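# Balance a wheel by lowering lever and moving weights

## Task

Push the balancer's lever fully down so the wheel is released, then shift the two weights around the tyre until the hub's bubble rests entirely within its ring; at the end the lever must remain down and both weights must sit wholly on the tyre.

## Robot and tools

Robot: two arms, left_arm and right_arm, mounted facing each other across a table. Each has six joints and a two-finger gripper. A loose object may occasionally get a small push from outside.

Frame: every position, orientation, velocity and target is given in the scene frame. The origin is the table centre, the table surface is at z = +0.020 m, +z is up, and left_arm's base is on the +y side. Image left and right do not match the arm names. On a gripper, the fingers point along its +x axis and close along its y axis. end_effector_position is the midpoint between the fingers, 3 to 4 cm back from the tips, and can be off by a few centimetres, more at long reach. Only the last 1.5 cm of each finger's inner face is flat.

Joint order (used in every row and every per-joint list): wrist roll, elbow, wrist pitch, wrist yaw, waist, shoulder. A row is one flat list of 14 numbers in [-1, 1] covering both arms: left_arm's six joints in that order plus its opening, then right_arm's six plus its opening. Send all 14 even if one arm stays still.

Joint numbers are scaled offsets, not poses. 1.0 equals 2.055 rad for waist, shoulder and elbow, and 4.263 rad for wrist pitch, wrist yaw and wrist roll. They count from the Joint targets printed in the last result, i.e. the targets at the start of the action or move, not from the previous row. Sending the same offset again moves the joint further. Sending 0 re-commands the current targets. Stated joint ranges in rad: waist -3.054 to 3.054, shoulder 0.000 to 3.142, elbow 0.000 to 2.356, wrist pitch -1.571 to 1.571, wrist yaw -1.571 to 1.571, wrist roll -3.142 to 3.142. Asking for more than 0.028 rad beyond a limit makes the action (or whole call) be refused; a joint pushed into its true end stops there and the result may say "joint sent to its limit".

Opening is absolute, not an offset: +1 fully open (0.080 m pad gap), about -0.78 fingers touching when empty, down to -1 has no further effect. Closing fully takes at least about 0.6 s. To grip, command roughly 0.08 below the grip_measured value at first contact for full force. To leave a gripper unchanged, resend its current command; 0 is a real command (half open).

Tools:
- execute_actions(actions, cameras): actions is a list of actions; each action is a list of 1 to 15 rows, one row per 1/30 s step, with the final row held until 15 steps are done. An empty list just reports state. cameras picks which images come back (omitted/null/["all"] = all, [] = none).
- move(target, speed, blend, opening_speed, blocking, cameras): target is one 14-number row or a list of up to 15 rows; every row's offsets count from the same starting Joint targets. All joints move together along paths lasting at least 0.5 s and at most 10 s. speed is the peak rate in rad/s of the joint with the farthest to go (0.01 to 7, default 0.5), one value or one per target. blend (rad) rounds corners between listed targets. opening_speed (0.2 or more, in scale units per second) ramps the finger command. blocking=false returns after about 0.5 s while motion continues. Paths do not avoid obstacles or the other arm. The result adds a move: line such as done, off_target (resting over 0.03 rad from target), moving, held or fault, and limits=held if steps were withheld.
- wait(seconds 0 to 10, cameras): lets time pass holding the last command.
- stop(cameras): brakes a running move.
- zoom_image(camera, region): camera is cam_high, cam_low, cam_left_wrist or cam_right_wrist; region [x0, y0, x1, y1] in pixels, at most 504 by 504, from that camera's newest image. All images are 896x504.
- finished_scene(scene): ends the scene permanently (scene is 1 and optional).

Reading results: Joint positions and Joint velocities give one block per arm in the joint order above (rad, rad/s) followed by the finger pad gap (m). Joint targets are what your next offsets count from. "within noise" means the arm is still. grip_measured uses the opening scale; grip_effort_n is motor effort (negative closing) and is not a pad force. Joint torques and External joint torques follow the joint order; an outside push toward larger angles lowers the external reading. "blocked" names an arm stopped by an obstacle; "joint command not followed" means the clearance check altered targets. MOTOR HOT warns of heating; OVER-TEMPERATURE FAULT and TORQUE FAULT stop an arm (torque fault for 10 s). Contact torque limits in N m: waist 17, shoulder 21.1, elbow 21, wrist pitch 5.55, wrist yaw 5.53, wrist roll 5.19.

Avoid: dropping things or releasing them while moving, fast impacts, strong pushes, any collision or squeeze between the two arms (can fail the task), anything leaving the table, holding loads or stretched poses for long (heat), and pressing on targets the arm cannot reach. To release a push, command targets back past the measured joint positions. The result must stay correct with the robot hands-off.

Each tool is called after "Call:" as a command line: name --argument value for each argument, lists and objects as JSON in quotes; but a table of rows of numbers goes row by row, as --pt "numbers of a row", without its own name.

## Session

Call:
execute_actions --actions '[]'

Scene clock: 0.00 s.
left_arm: end_effector_position=(+0.2399, +0.2448, +0.1769) grip_measured=+0.992 grip_effort_n=n/a end_effector_quat_wxyz=(+0.761, +0.171, +0.257, -0.570) | right_arm: end_effector_position=(+0.3241, -0.2194, +0.2360) grip_measured=+0.990 grip_effort_n=n/a end_effector_quat_wxyz=(+0.850, -0.201, +0.188, +0.449)
Joint names: [wrist roll, elbow, wrist pitch, wrist yaw, waist, shoulder]
Joint positions: left_arm=[0.406 0.183 0.133 0.538 1.46 1.068 0.08] | right_arm=[-0.465 0.717 0.29 -0.422 -1.199 1.588 0.08]
Joint velocities: within noise
Joint torques (N m): no reading
External joint torques (N m): no reading
Motor temperatures (°C): left_arm=[24 21 25 25 25 22] | right_arm=[25 22 27 24 23 24]
Heat: left arm: hottest waist 25 °C (+0.0 °C/min); right arm: hottest wrist pitch 27 °C (+0.0 °C/min).
Joint targets: left_arm=[0.407 0.186 0.135 0.539 1.460 1.066] | right_arm=[-0.464 0.721 0.292 -0.423 -1.199 1.584]
Tool commands: left_gripper/opening=+0.992216 right_gripper/opening=+0.989459

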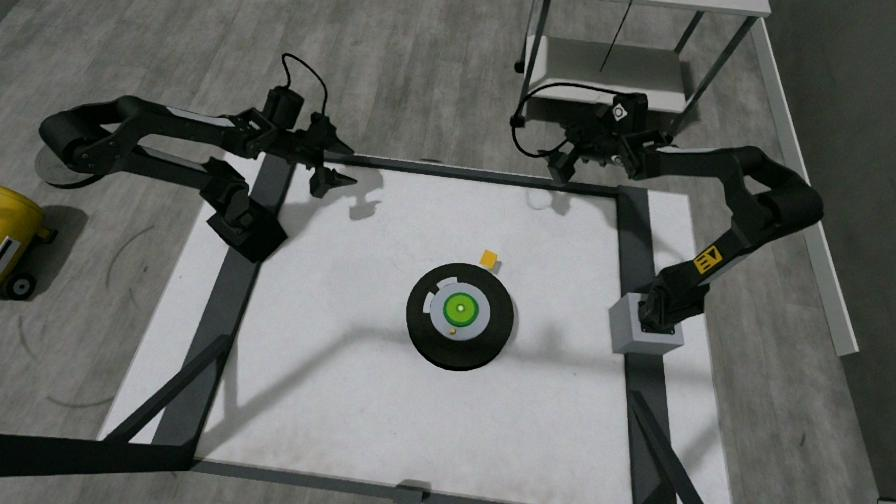

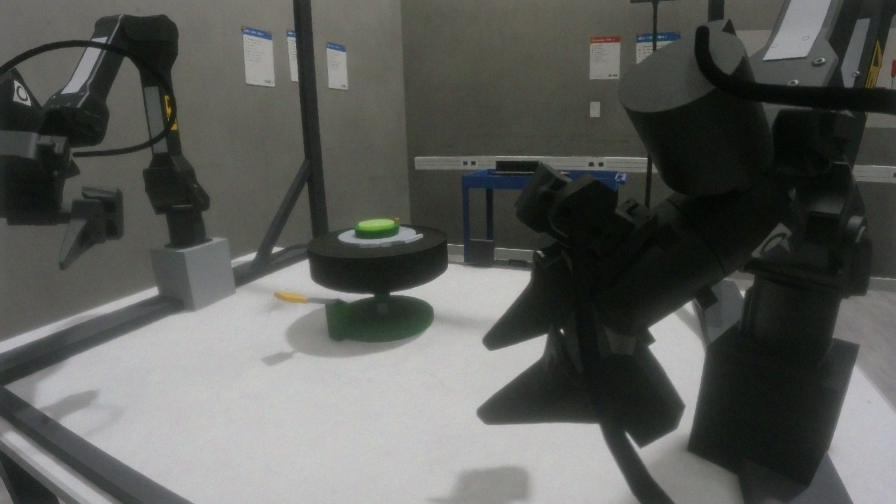

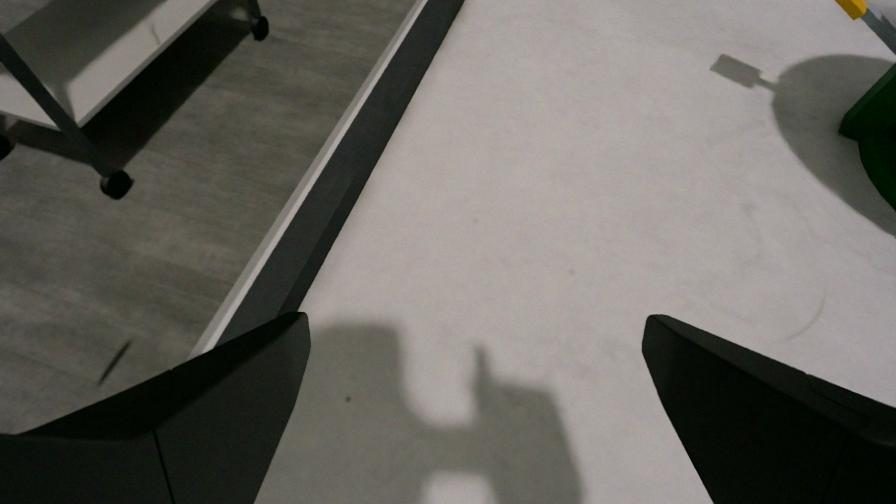

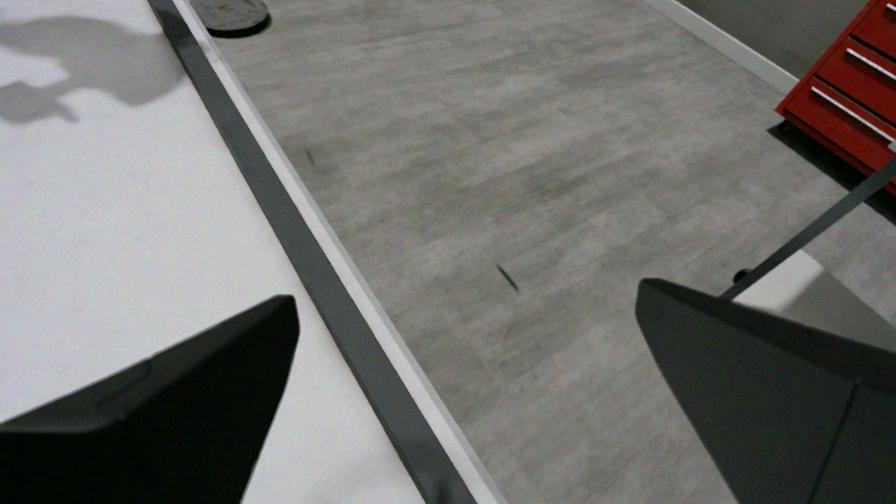

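Call:
zoom_image --camera "cam_high" --region '[380, 230, 540, 390]'

Call:
zoom_image --camera "cam_low" --region '[260, 190, 480, 370]'

Scaled by 3.150 from the camera's 896x504 image, which has a finer 1280x720 frame.

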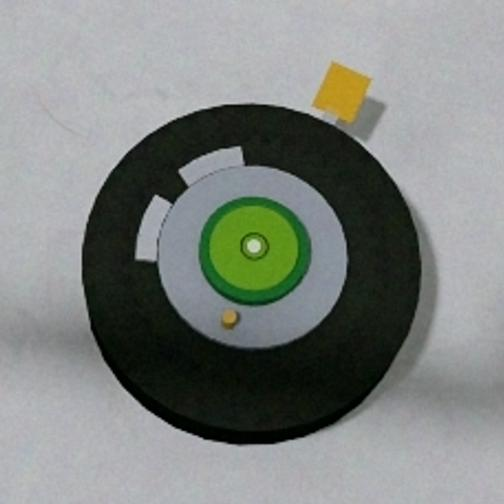

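Scaled by 2.291 from the camera's 896x504 image, which has a finer 1280x720 frame.

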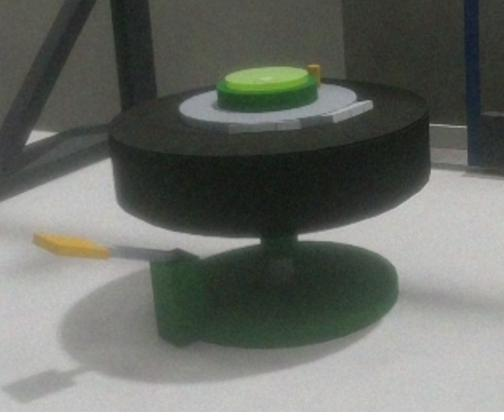

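Call:
move --target '[0,0,0,0,-0.146,0,1,0,0,0,0,0.146,0,1]' --cameras '[]' --speed 1

Call:
move --target '[0,0.146,0,0,0,0,1,0,0.1,0,0,0,0,1]' --cameras '[]' --speed 1

Call:
move --target '[0,0,0,0,-0.1,0,1,0,0,0,0,0.1,0,1]' --cameras '["cam_high"]' --speed 1

Scene clock: 2.70 s.
left_arm: end_effector_position=(+0.1747, +0.2097, +0.1769) grip_measured=+0.992 grip_effort_n=-2.1 end_effector_quat_wxyz=(+0.668, +0.207, +0.229, -0.677) | right_arm: end_effector_position=(+0.2440, -0.1294, +0.2360) grip_measured=+0.990 grip_effort_n=-1.2 end_effector_quat_wxyz=(+0.774, -0.227, +0.156, +0.571)
Joint names: [wrist roll, elbow, wrist pitch, wrist yaw, waist, shoulder]
Joint positions: left_arm=[0.406 0.183 0.133 0.538 1.164 1.068 0.08] | right_arm=[-0.465 0.717 0.29 -0.422 -0.9 1.588 0.08]
Joint velocities: within noise
Joint torques (N m): left_arm=[-0.01 6.07 1.4 0.32 -0.36 -2.3] | right_arm=[0.05 5.05 2.05 -0.12 0.16 -6.02]
External joint torques (N m): left_arm=[-0.01 0.67 0.1 0.1 -0.36 -0.37] | right_arm=[0.04 -0.55 0.59 0.03 0.16 -0.3]
Motor temperatures (°C): left_arm=[24 22 25 25 25 22] | right_arm=[25 23 27 24 23 24]
Heat: left arm: hottest waist 25 °C (+0.0 °C/min); right arm: hottest wrist pitch 27 °C (+0.0 °C/min).
Joint targets: left_arm=[0.407 0.186 0.135 0.539 1.160 1.066] | right_arm=[-0.464 0.721 0.292 -0.423 -0.900 1.584]
move: done
No camera images: "cameras" was empty.

Scene clock: 3.57 s.
left_arm: end_effector_position=(+0.2159, +0.1562, +0.2878) grip_measured=+0.992 grip_effort_n=-2.6 end_effector_quat_wxyz=(+0.705, +0.189, +0.090, -0.678) | right_arm: end_effector_position=(+0.2770, -0.1002, +0.3148) grip_measured=+0.990 grip_effort_n=-0.7 end_effector_quat_wxyz=(+0.796, -0.218, +0.061, +0.561)
Joint names: [wrist roll, elbow, wrist pitch, wrist yaw, waist, shoulder]
Joint positions: left_arm=[0.406 0.473 0.134 0.538 1.163 1.068 0.08] | right_arm=[-0.465 0.915 0.291 -0.422 -0.9 1.588 0.08]
Joint velocities: within noise
Joint torques (N m): left_arm=[-0.05 8.28 1.53 0.22 -0.22 -3.27] | right_arm=[0.06 6.47 2.08 -0.08 0.18 -6.63]
External joint torques (N m): left_arm=[-0.04 1.9 0.03 0.07 -0.22 -0.42] | right_arm=[0.04 0.27 0.52 0.03 0.16 -0.27]
Motor temperatures (°C): left_arm=[24 22 25 25 25 22] | right_arm=[25 23 27 24 23 24]
Heat: left arm: hottest waist 25 °C (+0.0 °C/min); right arm: hottest wrist pitch 27 °C (+0.0 °C/min).
Joint targets: left_arm=[0.407 0.486 0.135 0.539 1.160 1.066] | right_arm=[-0.464 0.927 0.292 -0.423 -0.900 1.584]
move: done
No camera images: "cameras" was empty.

Scene clock: 4.50 s.
left_arm: end_effector_position=(+0.1545, +0.1365, +0.2878) grip_measured=+0.992 grip_effort_n=-2.6 end_effector_quat_wxyz=(+0.632, +0.197, +0.070, -0.746) | right_arm: end_effector_position=(+0.2013, -0.0477, +0.3148) grip_measured=+0.990 grip_effort_n=-1.6 end_effector_quat_wxyz=(+0.734, -0.223, +0.038, +0.640)
Joint names: [wrist roll, elbow, wrist pitch, wrist yaw, waist, shoulder]
Joint positions: left_arm=[0.406 0.473 0.134 0.538 0.958 1.068 0.08] | right_arm=[-0.465 0.915 0.291 -0.423 -0.694 1.588 0.08]
Joint velocities: within noise
Joint torques (N m): left_arm=[-0.01 8.18 1.53 0.23 -0.29 -3.28] | right_arm=[0.05 6.43 2.07 -0.09 0.04 -6.56]
External joint torques (N m): left_arm=[-0.01 1.82 0.03 0.08 -0.3 -0.43] | right_arm=[0.03 0.28 0.53 0 0.08 -0.3]
Motor temperatures (°C): left_arm=[24 22 25 25 25 22] | right_arm=[25 23 27 24 23 24]
Heat: left arm: hottest waist 25 °C (+0.0 °C/min); right arm: hottest wrist pitch 27 °C (+0.0 °C/min).
Joint targets: left_arm=[0.407 0.486 0.135 0.539 0.955 1.066] | right_arm=[-0.464 0.927 0.292 -0.423 -0.694 1.584]
move: done
Images, in order (width x height): cam_high 896x504.

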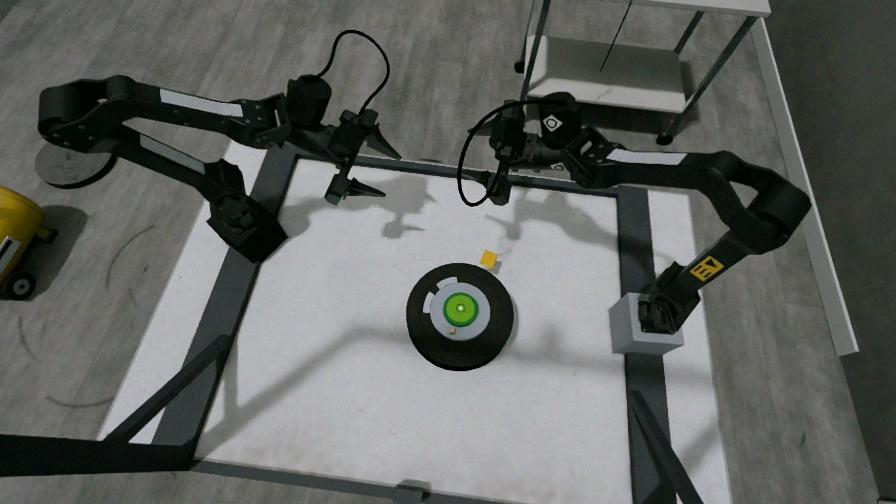

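Call:
move --target '[0,0,0,0,0.15,0,1,0.109,0.579,-0.408,0.099,0.319,0.198,1]' --speed 0.9

Scene clock: 10.37 s.
left_arm: end_effector_position=(+0.2433, +0.1698, +0.2878) grip_measured=+0.992 grip_effort_n=-2.6 end_effector_quat_wxyz=(+0.737, +0.184, +0.099, -0.643) | right_arm: end_effector_position=(-0.0211, -0.0249, +0.3520) grip_measured=+0.990 grip_effort_n=-1.2 end_effector_quat_wxyz=(+0.552, -0.439, +0.431, +0.563)
Joint names: [wrist roll, elbow, wrist pitch, wrist yaw, waist, shoulder]
Joint positions: left_arm=[0.406 0.473 0.134 0.538 1.26 1.068 0.08] | right_arm=[-0.004 2.105 -1.446 -0.002 -0.038 1.986 0.08]
Joint velocities: within noise
Joint torques (N m): left_arm=[-0.01 8.22 1.54 0.23 0.3 -3.29] | right_arm=[0.18 5.64 0.83 0.04 0.06 -7.67]
External joint torques (N m): left_arm=[-0.01 1.84 0.04 0.08 0.3 -0.44] | right_arm=[0.18 0.11 0.12 0.04 0.11 0.9]
Motor temperatures (°C): left_arm=[24 23 26 25 25 22] | right_arm=[25 24 28 24 23 25]
Heat: left arm: hottest wrist pitch 26 °C (+5.8 °C/min); right arm: hottest wrist pitch 28 °C (+5.8 °C/min).
Joint targets: left_arm=[0.407 0.486 0.135 0.539 1.263 1.066] | right_arm=[0.000 2.117 -1.447 -0.001 -0.038 1.991]
move: done

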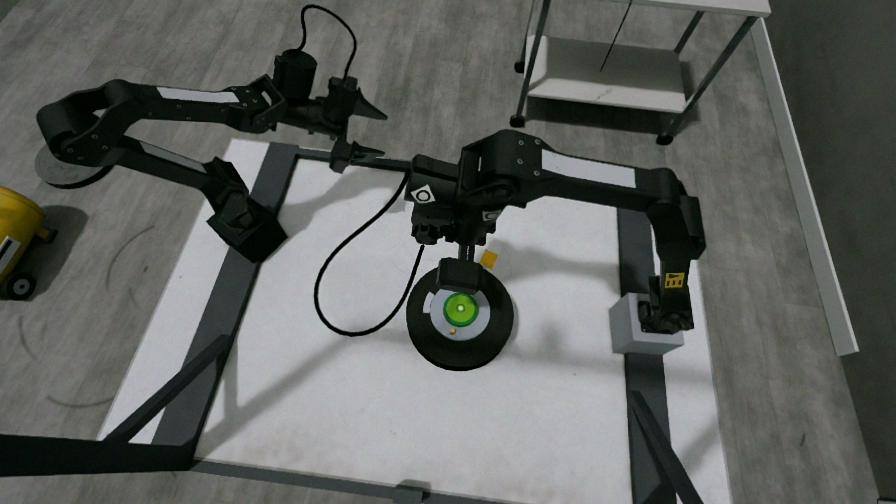

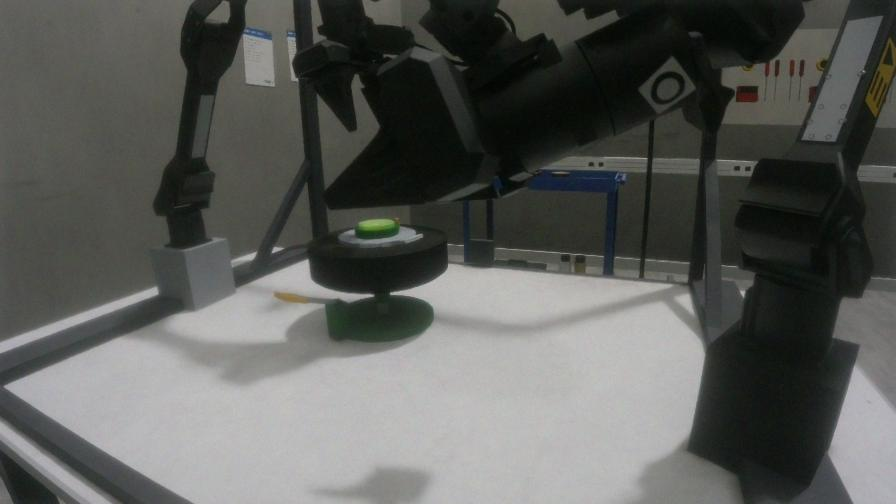

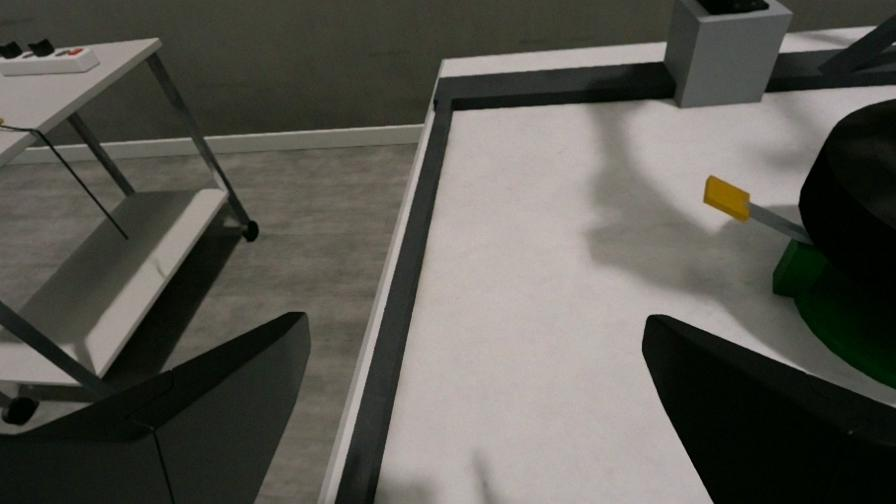

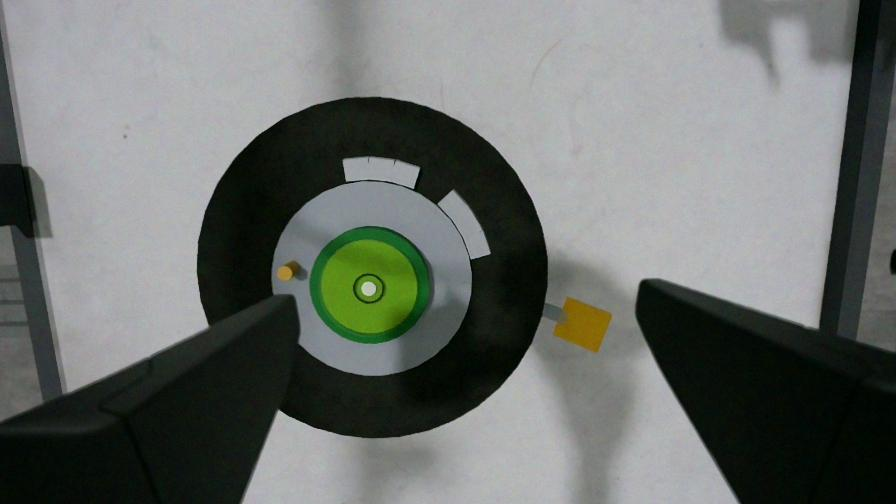

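Call:
zoom_image --camera "cam_right_wrist" --region '[260, 130, 560, 400]'

Scaled by 1.680 from the camera's 896x504 image, which has a finer 1280x720 frame.

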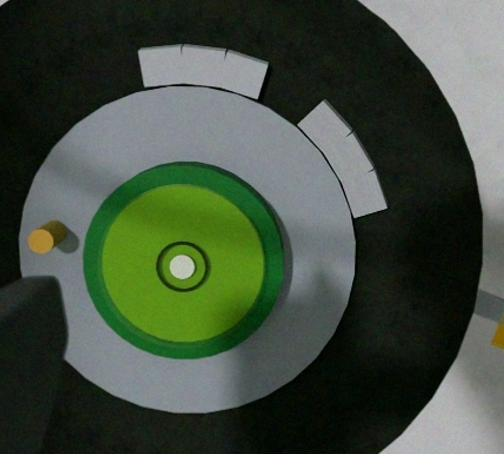

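Call:
zoom_image --camera "cam_low" --region '[260, 200, 460, 350]'

Scaled by 2.520 from the camera's 896x504 image, which has a finer 1280x720 frame.

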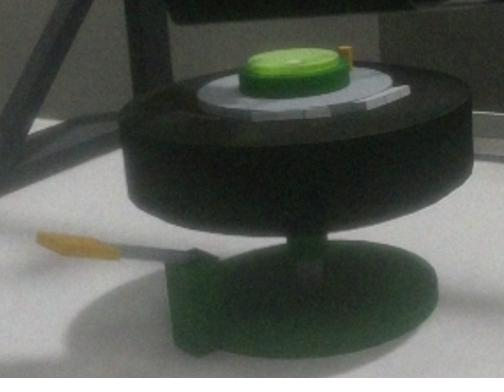

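Call:
move --target '[0,0,0,0,0,0,1,0,-0.210,0.0837,0,0,-0.033,1]' --speed 0.6 --cameras '["cam_right_wrist","cam_high"]'

Scene clock: 13.47 s.
left_arm: end_effector_position=(+0.2433, +0.1698, +0.2878) grip_measured=+0.992 grip_effort_n=-2.6 end_effector_quat_wxyz=(+0.737, +0.184, +0.099, -0.643) | right_arm: end_effector_position=(-0.0211, -0.0237, +0.2649) grip_measured=+0.990 grip_effort_n=-1.2 end_effector_quat_wxyz=(+0.548, -0.444, +0.436, +0.559)
Joint names: [wrist roll, elbow, wrist pitch, wrist yaw, waist, shoulder]
Joint positions: left_arm=[0.406 0.473 0.134 0.538 1.26 1.068 0.08] | right_arm=[-0.004 1.69 -1.094 -0.002 -0.038 1.939 0.08]
Joint velocities: within noise
Joint torques (N m): left_arm=[-0.02 8.17 1.57 0.23 0.25 -3.29] | right_arm=[0.18 4.37 1.14 0.04 0.06 -9.95]
External joint torques (N m): left_arm=[-0.02 1.72 0.04 0.08 0.26 -0.4] | right_arm=[0.18 -1.43 0.45 0.04 0.12 -1.49]
Motor temperatures (°C): left_arm=[24 24 26 25 25 22] | right_arm=[25 25 28 24 23 26]
Heat: left arm: hottest wrist pitch 26 °C (+4.5 °C/min); right arm: hottest wrist pitch 28 °C (+4.5 °C/min).
Joint targets: left_arm=[0.407 0.486 0.135 0.539 1.263 1.066] | right_arm=[0.000 1.686 -1.091 -0.001 -0.038 1.923]
move: done
Images, in order (width x height): cam_high 896x504, cam_right_wrist 896x504.

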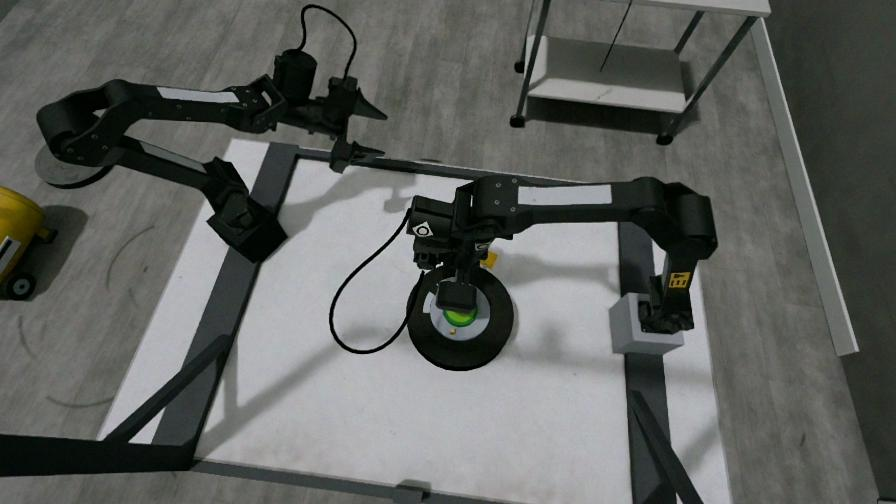

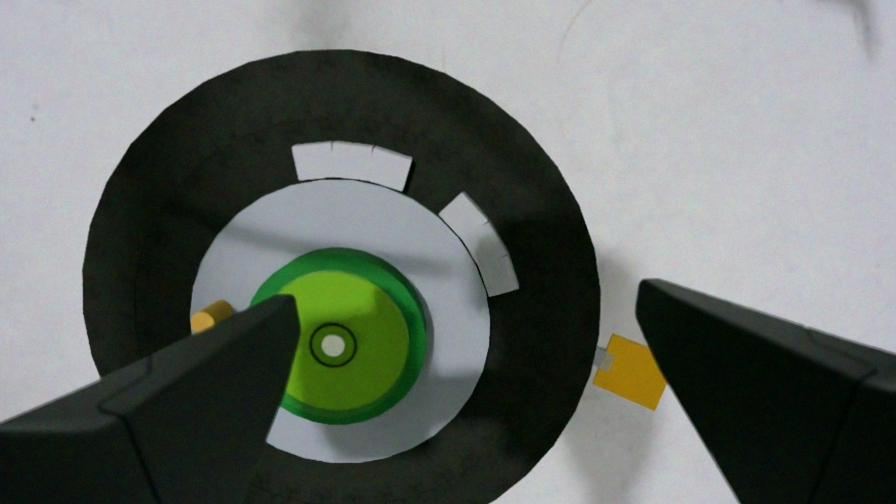

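Call:
move --target '[0,0,0,0,0,0,1,0.370,-0.053,-0.041,0,-0.147,-0.020,-0.8]' --speed 0.9

Scene clock: 17.47 s.
left_arm: end_effector_position=(+0.2433, +0.1698, +0.2878) grip_measured=+0.992 grip_effort_n=-2.6 end_effector_quat_wxyz=(+0.737, +0.184, +0.099, -0.643) | right_arm: end_effector_position=(+0.0852, -0.1004, +0.2458) grip_measured=-0.790 grip_effort_n=-56.0 end_effector_quat_wxyz=(+0.699, +0.099, +0.701, -0.105)
Joint names: [wrist roll, elbow, wrist pitch, wrist yaw, waist, shoulder]
Joint positions: left_arm=[0.406 0.473 0.134 0.538 1.26 1.068 0.08] | right_arm=[1.574 1.581 -1.264 -0.002 -0.34 1.898 0]
Joint velocities: within noise
Joint torques (N m): left_arm=[-0.02 8.15 1.58 0.24 0.3 -3.24] | right_arm=[0.11 4.02 0.22 0.08 -0.03 -9.18]
External joint torques (N m): left_arm=[-0.01 1.74 0.06 0.09 0.29 -0.38] | right_arm=[0.11 -1.32 -0.05 0.02 -0.01 -1.53]
Motor temperatures (°C): left_arm=[24 25 26 25 25 23] | right_arm=[25 25 28 24 23 27]
Heat: left arm: hottest wrist pitch 26 °C (+3.4 °C/min); right arm: hottest wrist pitch 28 °C (+3.4 °C/min).
Joint targets: left_arm=[0.407 0.486 0.135 0.539 1.263 1.066] | right_arm=[1.577 1.577 -1.265 -0.001 -0.340 1.882]
move: done

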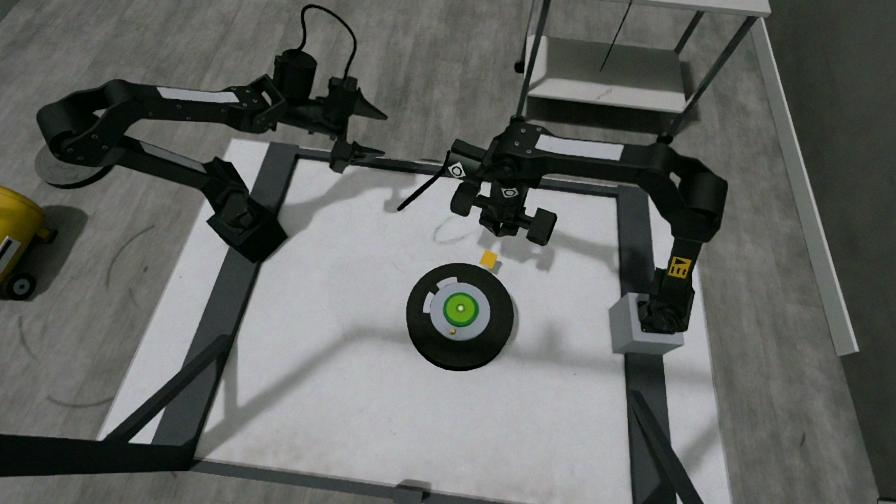

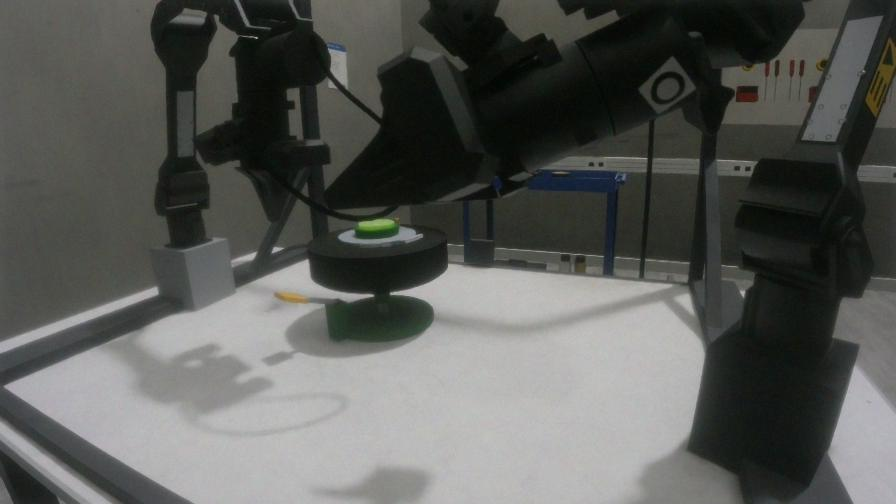

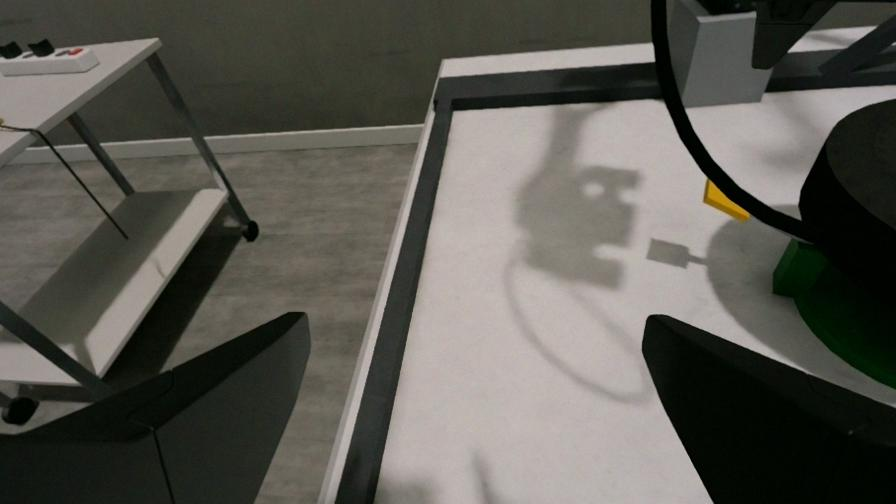

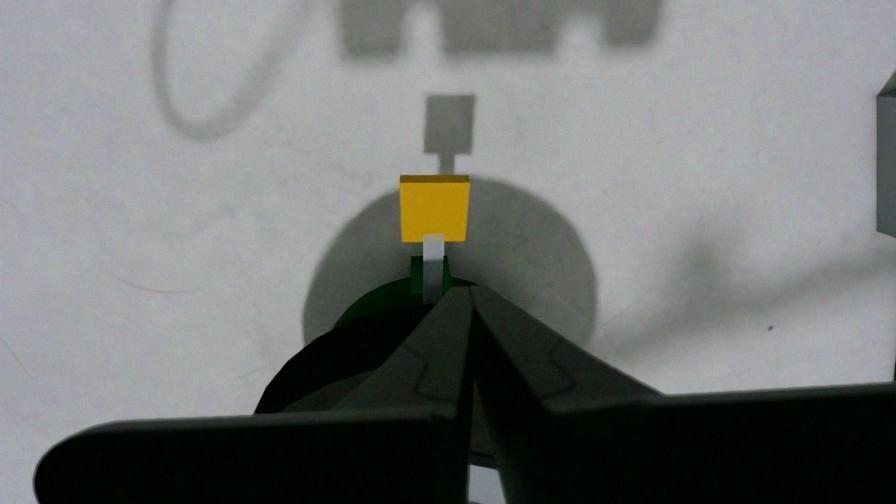

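Call:
move --target '[0,0,0,0,0,0,1,0.0054,-0.0847,0.0593,0,0.0131,0.0389,-0.8]' --speed 0.3 --cameras '["cam_right_wrist","cam_low"]'

Scene clock: 19.67 s.
left_arm: end_effector_position=(+0.2433, +0.1698, +0.2878) grip_measured=+0.992 grip_effort_n=-2.6 end_effector_quat_wxyz=(+0.737, +0.184, +0.099, -0.643) | right_arm: end_effector_position=(+0.0786, -0.0919, +0.1819) grip_measured=-0.790 grip_effort_n=-55.6 end_effector_quat_wxyz=(+0.699, +0.103, +0.700, -0.101)
Joint names: [wrist roll, elbow, wrist pitch, wrist yaw, waist, shoulder]
Joint positions: left_arm=[0.406 0.473 0.134 0.538 1.26 1.068 0.08] | right_arm=[1.597 1.406 -1.015 -0.002 -0.316 1.959 0]
Joint velocities: within noise
Joint torques (N m): left_arm=[-0.01 8.17 1.57 0.23 0.31 -3.33] | right_arm=[0.16 3.92 0.61 0.08 0.28 -7.36]
External joint torques (N m): left_arm=[-0.01 1.78 0.06 0.09 0.29 -0.46] | right_arm=[0.15 -1.18 0.35 0.03 0.28 0.53]
Motor temperatures (°C): left_arm=[24 25 27 25 25 23] | right_arm=[25 25 28 24 23 27]
Heat: left arm: hottest wrist pitch 27 °C (+6.1 °C/min); right arm: hottest wrist pitch 28 °C (+3.1 °C/min).
Joint targets: left_arm=[0.407 0.486 0.135 0.539 1.263 1.066] | right_arm=[1.600 1.402 -1.012 -0.001 -0.313 1.962]
move: done
Images, in order (width x height): cam_low 896x504, cam_right_wrist 896x504.

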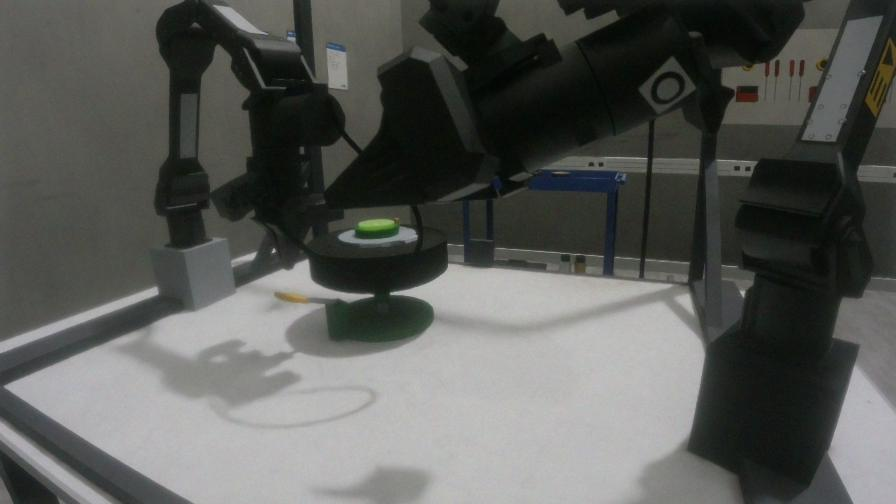

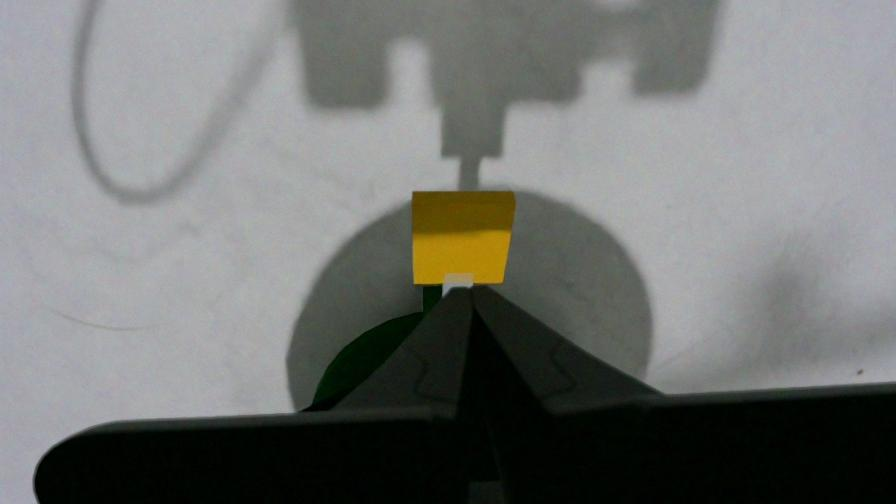

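Call:
move --target '[0,0,0,0,0,0,1,0.002,-0.0579,0.0504,0,0.0041,0.0462,-0.8]' --speed 0.15 --cameras '["cam_right_wrist","cam_low","cam_high","cam_left_wrist"]'

Scene clock: 22.20 s.
left_arm: end_effector_position=(+0.2433, +0.1698, +0.2878) grip_measured=+0.992 grip_effort_n=-2.6 end_effector_quat_wxyz=(+0.737, +0.184, +0.099, -0.643) | right_arm: end_effector_position=(+0.0774, -0.0892, +0.1242) grip_measured=-0.790 grip_effort_n=-55.6 end_effector_quat_wxyz=(+0.701, +0.106, +0.698, -0.099)
Joint names: [wrist roll, elbow, wrist pitch, wrist yaw, waist, shoulder]
Joint positions: left_arm=[0.406 0.473 0.134 0.538 1.26 1.068 0.08] | right_arm=[1.605 1.289 -0.8 0.003 -0.309 2.049 0]
Joint velocities: within noise
Joint torques (N m): left_arm=[-0.03 8.18 1.56 0.22 0.32 -3.28] | right_arm=[0.14 3.36 0.59 -0.02 0.29 -7.07]
External joint torques (N m): left_arm=[-0.02 1.73 0.03 0.07 0.32 -0.4] | right_arm=[0.14 -1.42 0.27 -0.08 0.29 1.04]
Motor temperatures (°C): left_arm=[24 25 27 25 25 23] | right_arm=[25 25 28 24 23 27]
Heat: left arm: hottest wrist pitch 27 °C (+5.4 °C/min); right arm: hottest wrist pitch 28 °C (+2.7 °C/min).
Joint targets: left_arm=[0.407 0.486 0.135 0.539 1.263 1.066] | right_arm=[1.609 1.284 -0.798 -0.001 -0.305 2.057]
move: done

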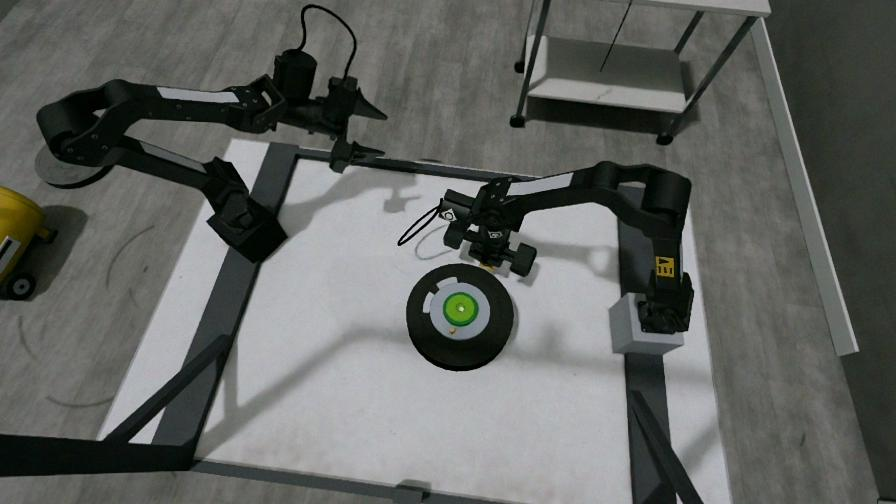

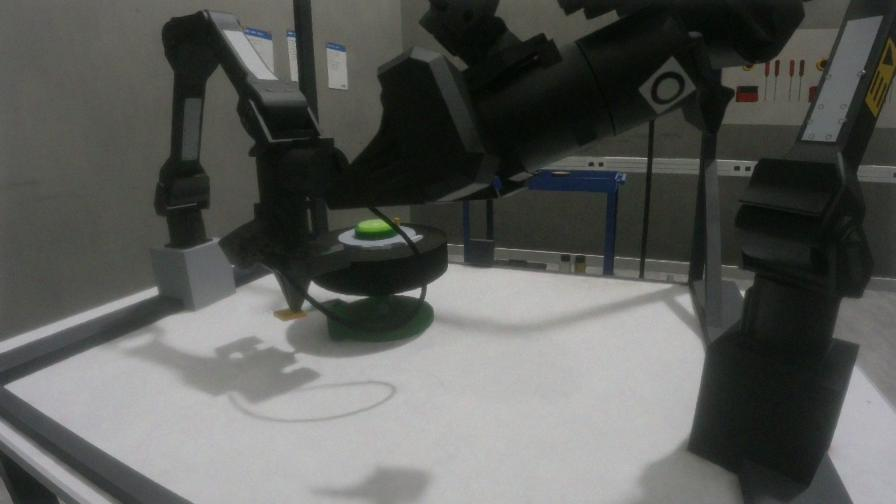

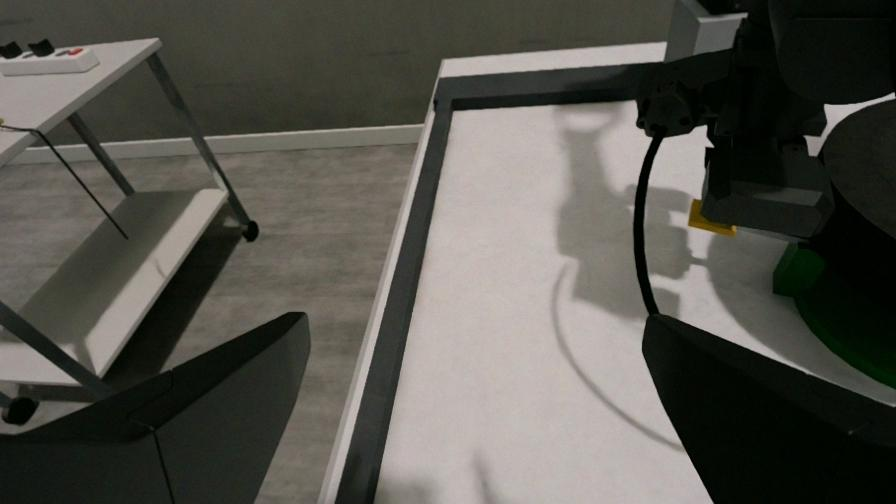

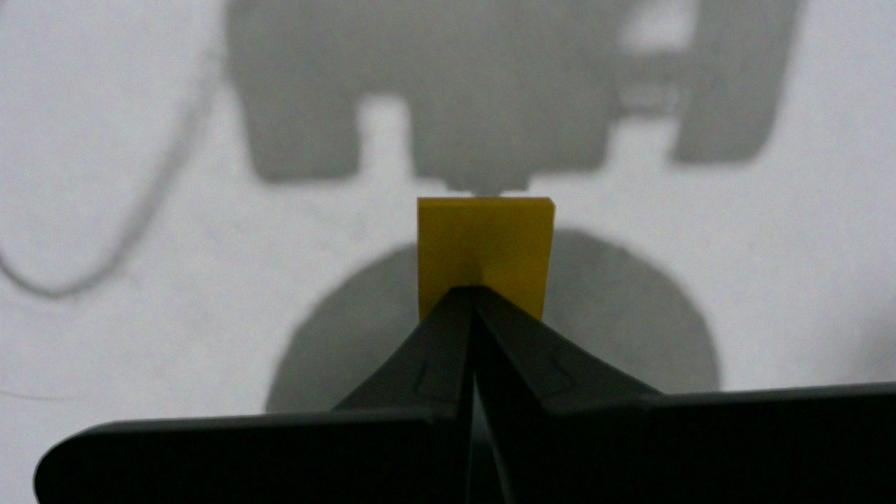

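Call:
move --target '[0,0,0,0,0,0,1,0,-0.0234,0.0286,0,0,0.036,-0.8]' --speed 0.12 --cameras '["cam_right_wrist","cam_low","cam_high"]'

Scene clock: 23.77 s.
left_arm: end_effector_position=(+0.2433, +0.1698, +0.2878) grip_measured=+0.992 grip_effort_n=-2.6 end_effector_quat_wxyz=(+0.737, +0.184, +0.099, -0.643) | right_arm: end_effector_position=(+0.0762, -0.0899, +0.0952) grip_measured=-0.790 grip_effort_n=-55.6 end_effector_quat_wxyz=(+0.700, +0.106, +0.699, -0.098)
Joint names: [wrist roll, elbow, wrist pitch, wrist yaw, waist, shoulder]
Joint positions: left_arm=[0.406 0.473 0.134 0.538 1.26 1.068 0.08] | right_arm=[1.606 1.243 -0.697 0 -0.307 2.106 0]
Joint velocities: within noise
Joint torques (N m): left_arm=[-0.02 8.21 1.55 0.22 0.27 -3.28] | right_arm=[0.14 2.89 2.18 0.06 0.28 -5.17]
External joint torques (N m): left_arm=[-0.01 1.79 0.03 0.07 0.28 -0.42] | right_arm=[0.14 -1.59 1.87 0.01 0.28 2.99]
Motor temperatures (°C): left_arm=[24 25 27 25 25 23] | right_arm=[25 25 28 24 23 27]
Heat: left arm: hottest wrist pitch 27 °C (+5.0 °C/min); right arm: hottest wrist pitch 28 °C (+2.5 °C/min).
Joint targets: left_arm=[0.407 0.486 0.135 0.539 1.263 1.066] | right_arm=[1.609 1.235 -0.676 -0.001 -0.305 2.131]
move: done
Images, in order (width x height): cam_high 896x504, cam_low 896x504, cam_right_wrist 896x504.

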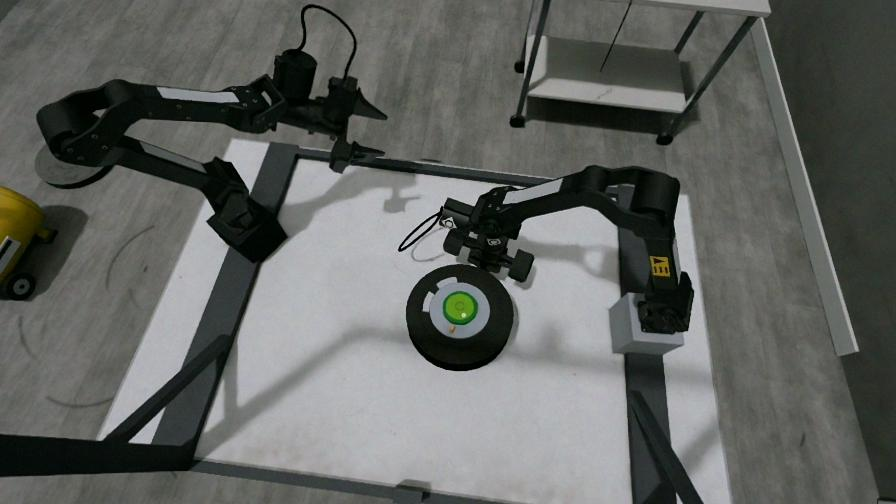

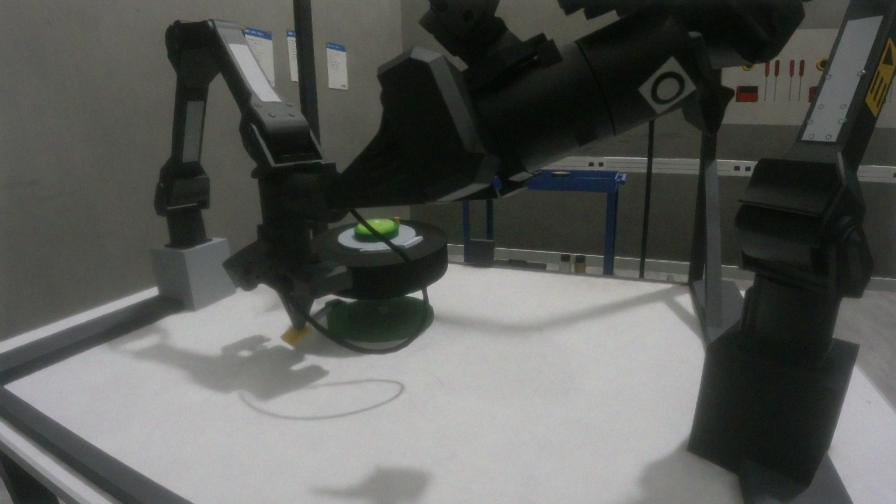

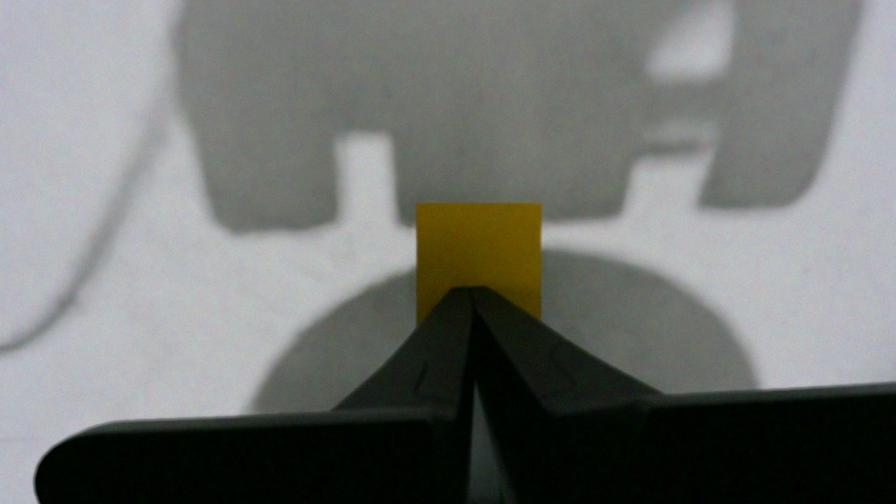

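Call:
move --target '[0,0,0,0,0,0,1,0,-0.0097,0.0195,0,0,0.030,-0.8]' --speed 0.12 --cameras '["cam_right_wrist","cam_low","cam_high"]'

Scene clock: 24.97 s.
left_arm: end_effector_position=(+0.2433, +0.1698, +0.2878) grip_measured=+0.992 grip_effort_n=-2.6 end_effector_quat_wxyz=(+0.737, +0.184, +0.099, -0.643) | right_arm: end_effector_position=(+0.0815, -0.0684, +0.0911) grip_measured=-0.790 grip_effort_n=-55.6 end_effector_quat_wxyz=(+0.702, +0.138, +0.696, -0.066)
Joint names: [wrist roll, elbow, wrist pitch, wrist yaw, waist, shoulder]
Joint positions: left_arm=[0.406 0.473 0.134 0.538 1.26 1.068 0.08] | right_arm=[1.606 1.248 -0.593 -0.003 -0.307 2.124 0]
Joint velocities: within noise
Joint torques (N m): left_arm=[-0.03 8.22 1.55 0.24 0.24 -3.27] | right_arm=[0.14 0.47 0.61 0.14 0.26 -0.64]
External joint torques (N m): left_arm=[-0.02 1.83 0.05 0.09 0.25 -0.43] | right_arm=[0.14 -4.06 0.18 0.09 0.28 7.71]
Motor temperatures (°C): left_arm=[24 26 27 25 25 23] | right_arm=[25 25 28 24 23 27]
Heat: left arm: hottest wrist pitch 27 °C (+4.8 °C/min); right arm: hottest wrist pitch 28 °C (+2.4 °C/min).
Joint targets: left_arm=[0.407 0.486 0.135 0.539 1.263 1.066] | right_arm=[1.609 1.215 -0.593 -0.001 -0.305 2.193]
move: off_target (right_arm); right_arm: the shoulder is farthest, 0.068 rad from its target
Images, in order (width x height): cam_high 896x504, cam_low 896x504, cam_right_wrist 896x504.

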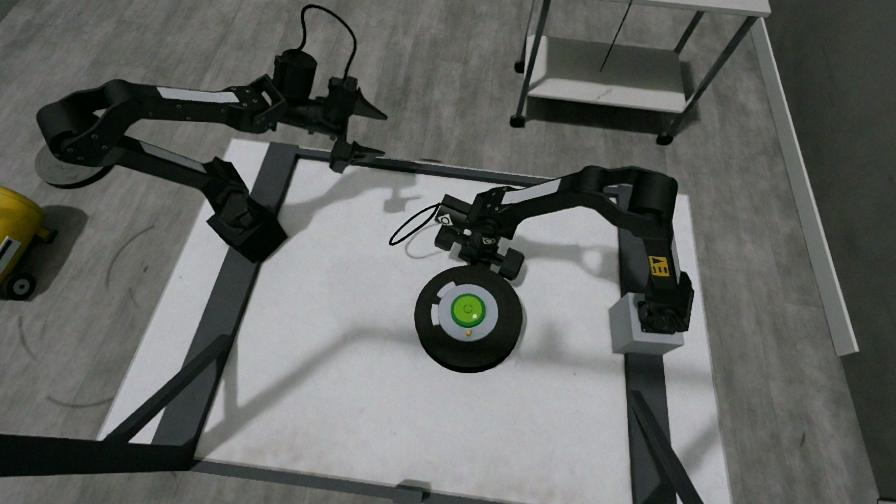

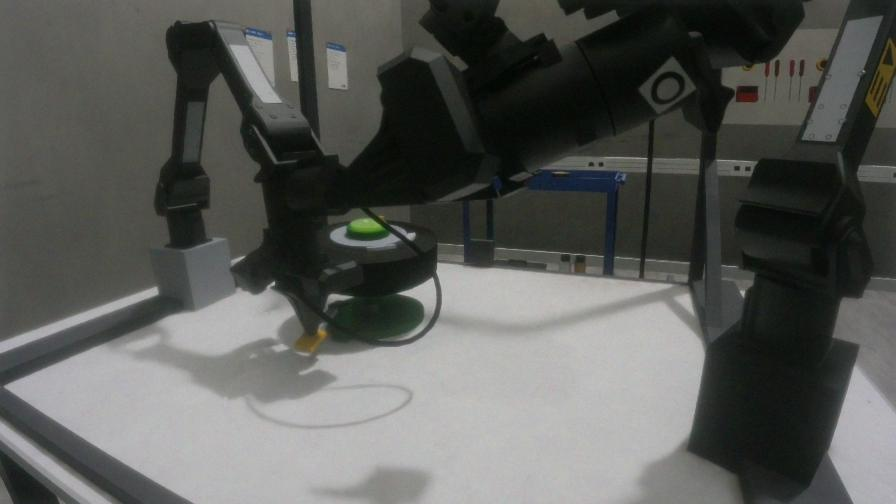

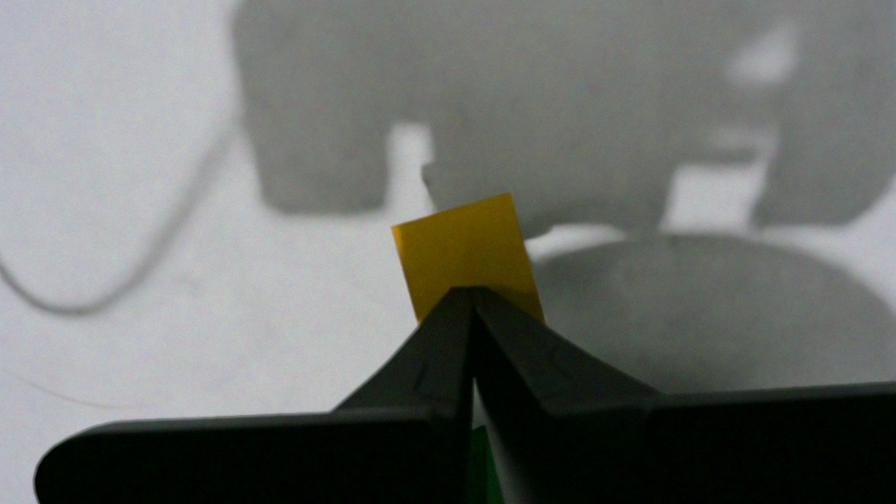

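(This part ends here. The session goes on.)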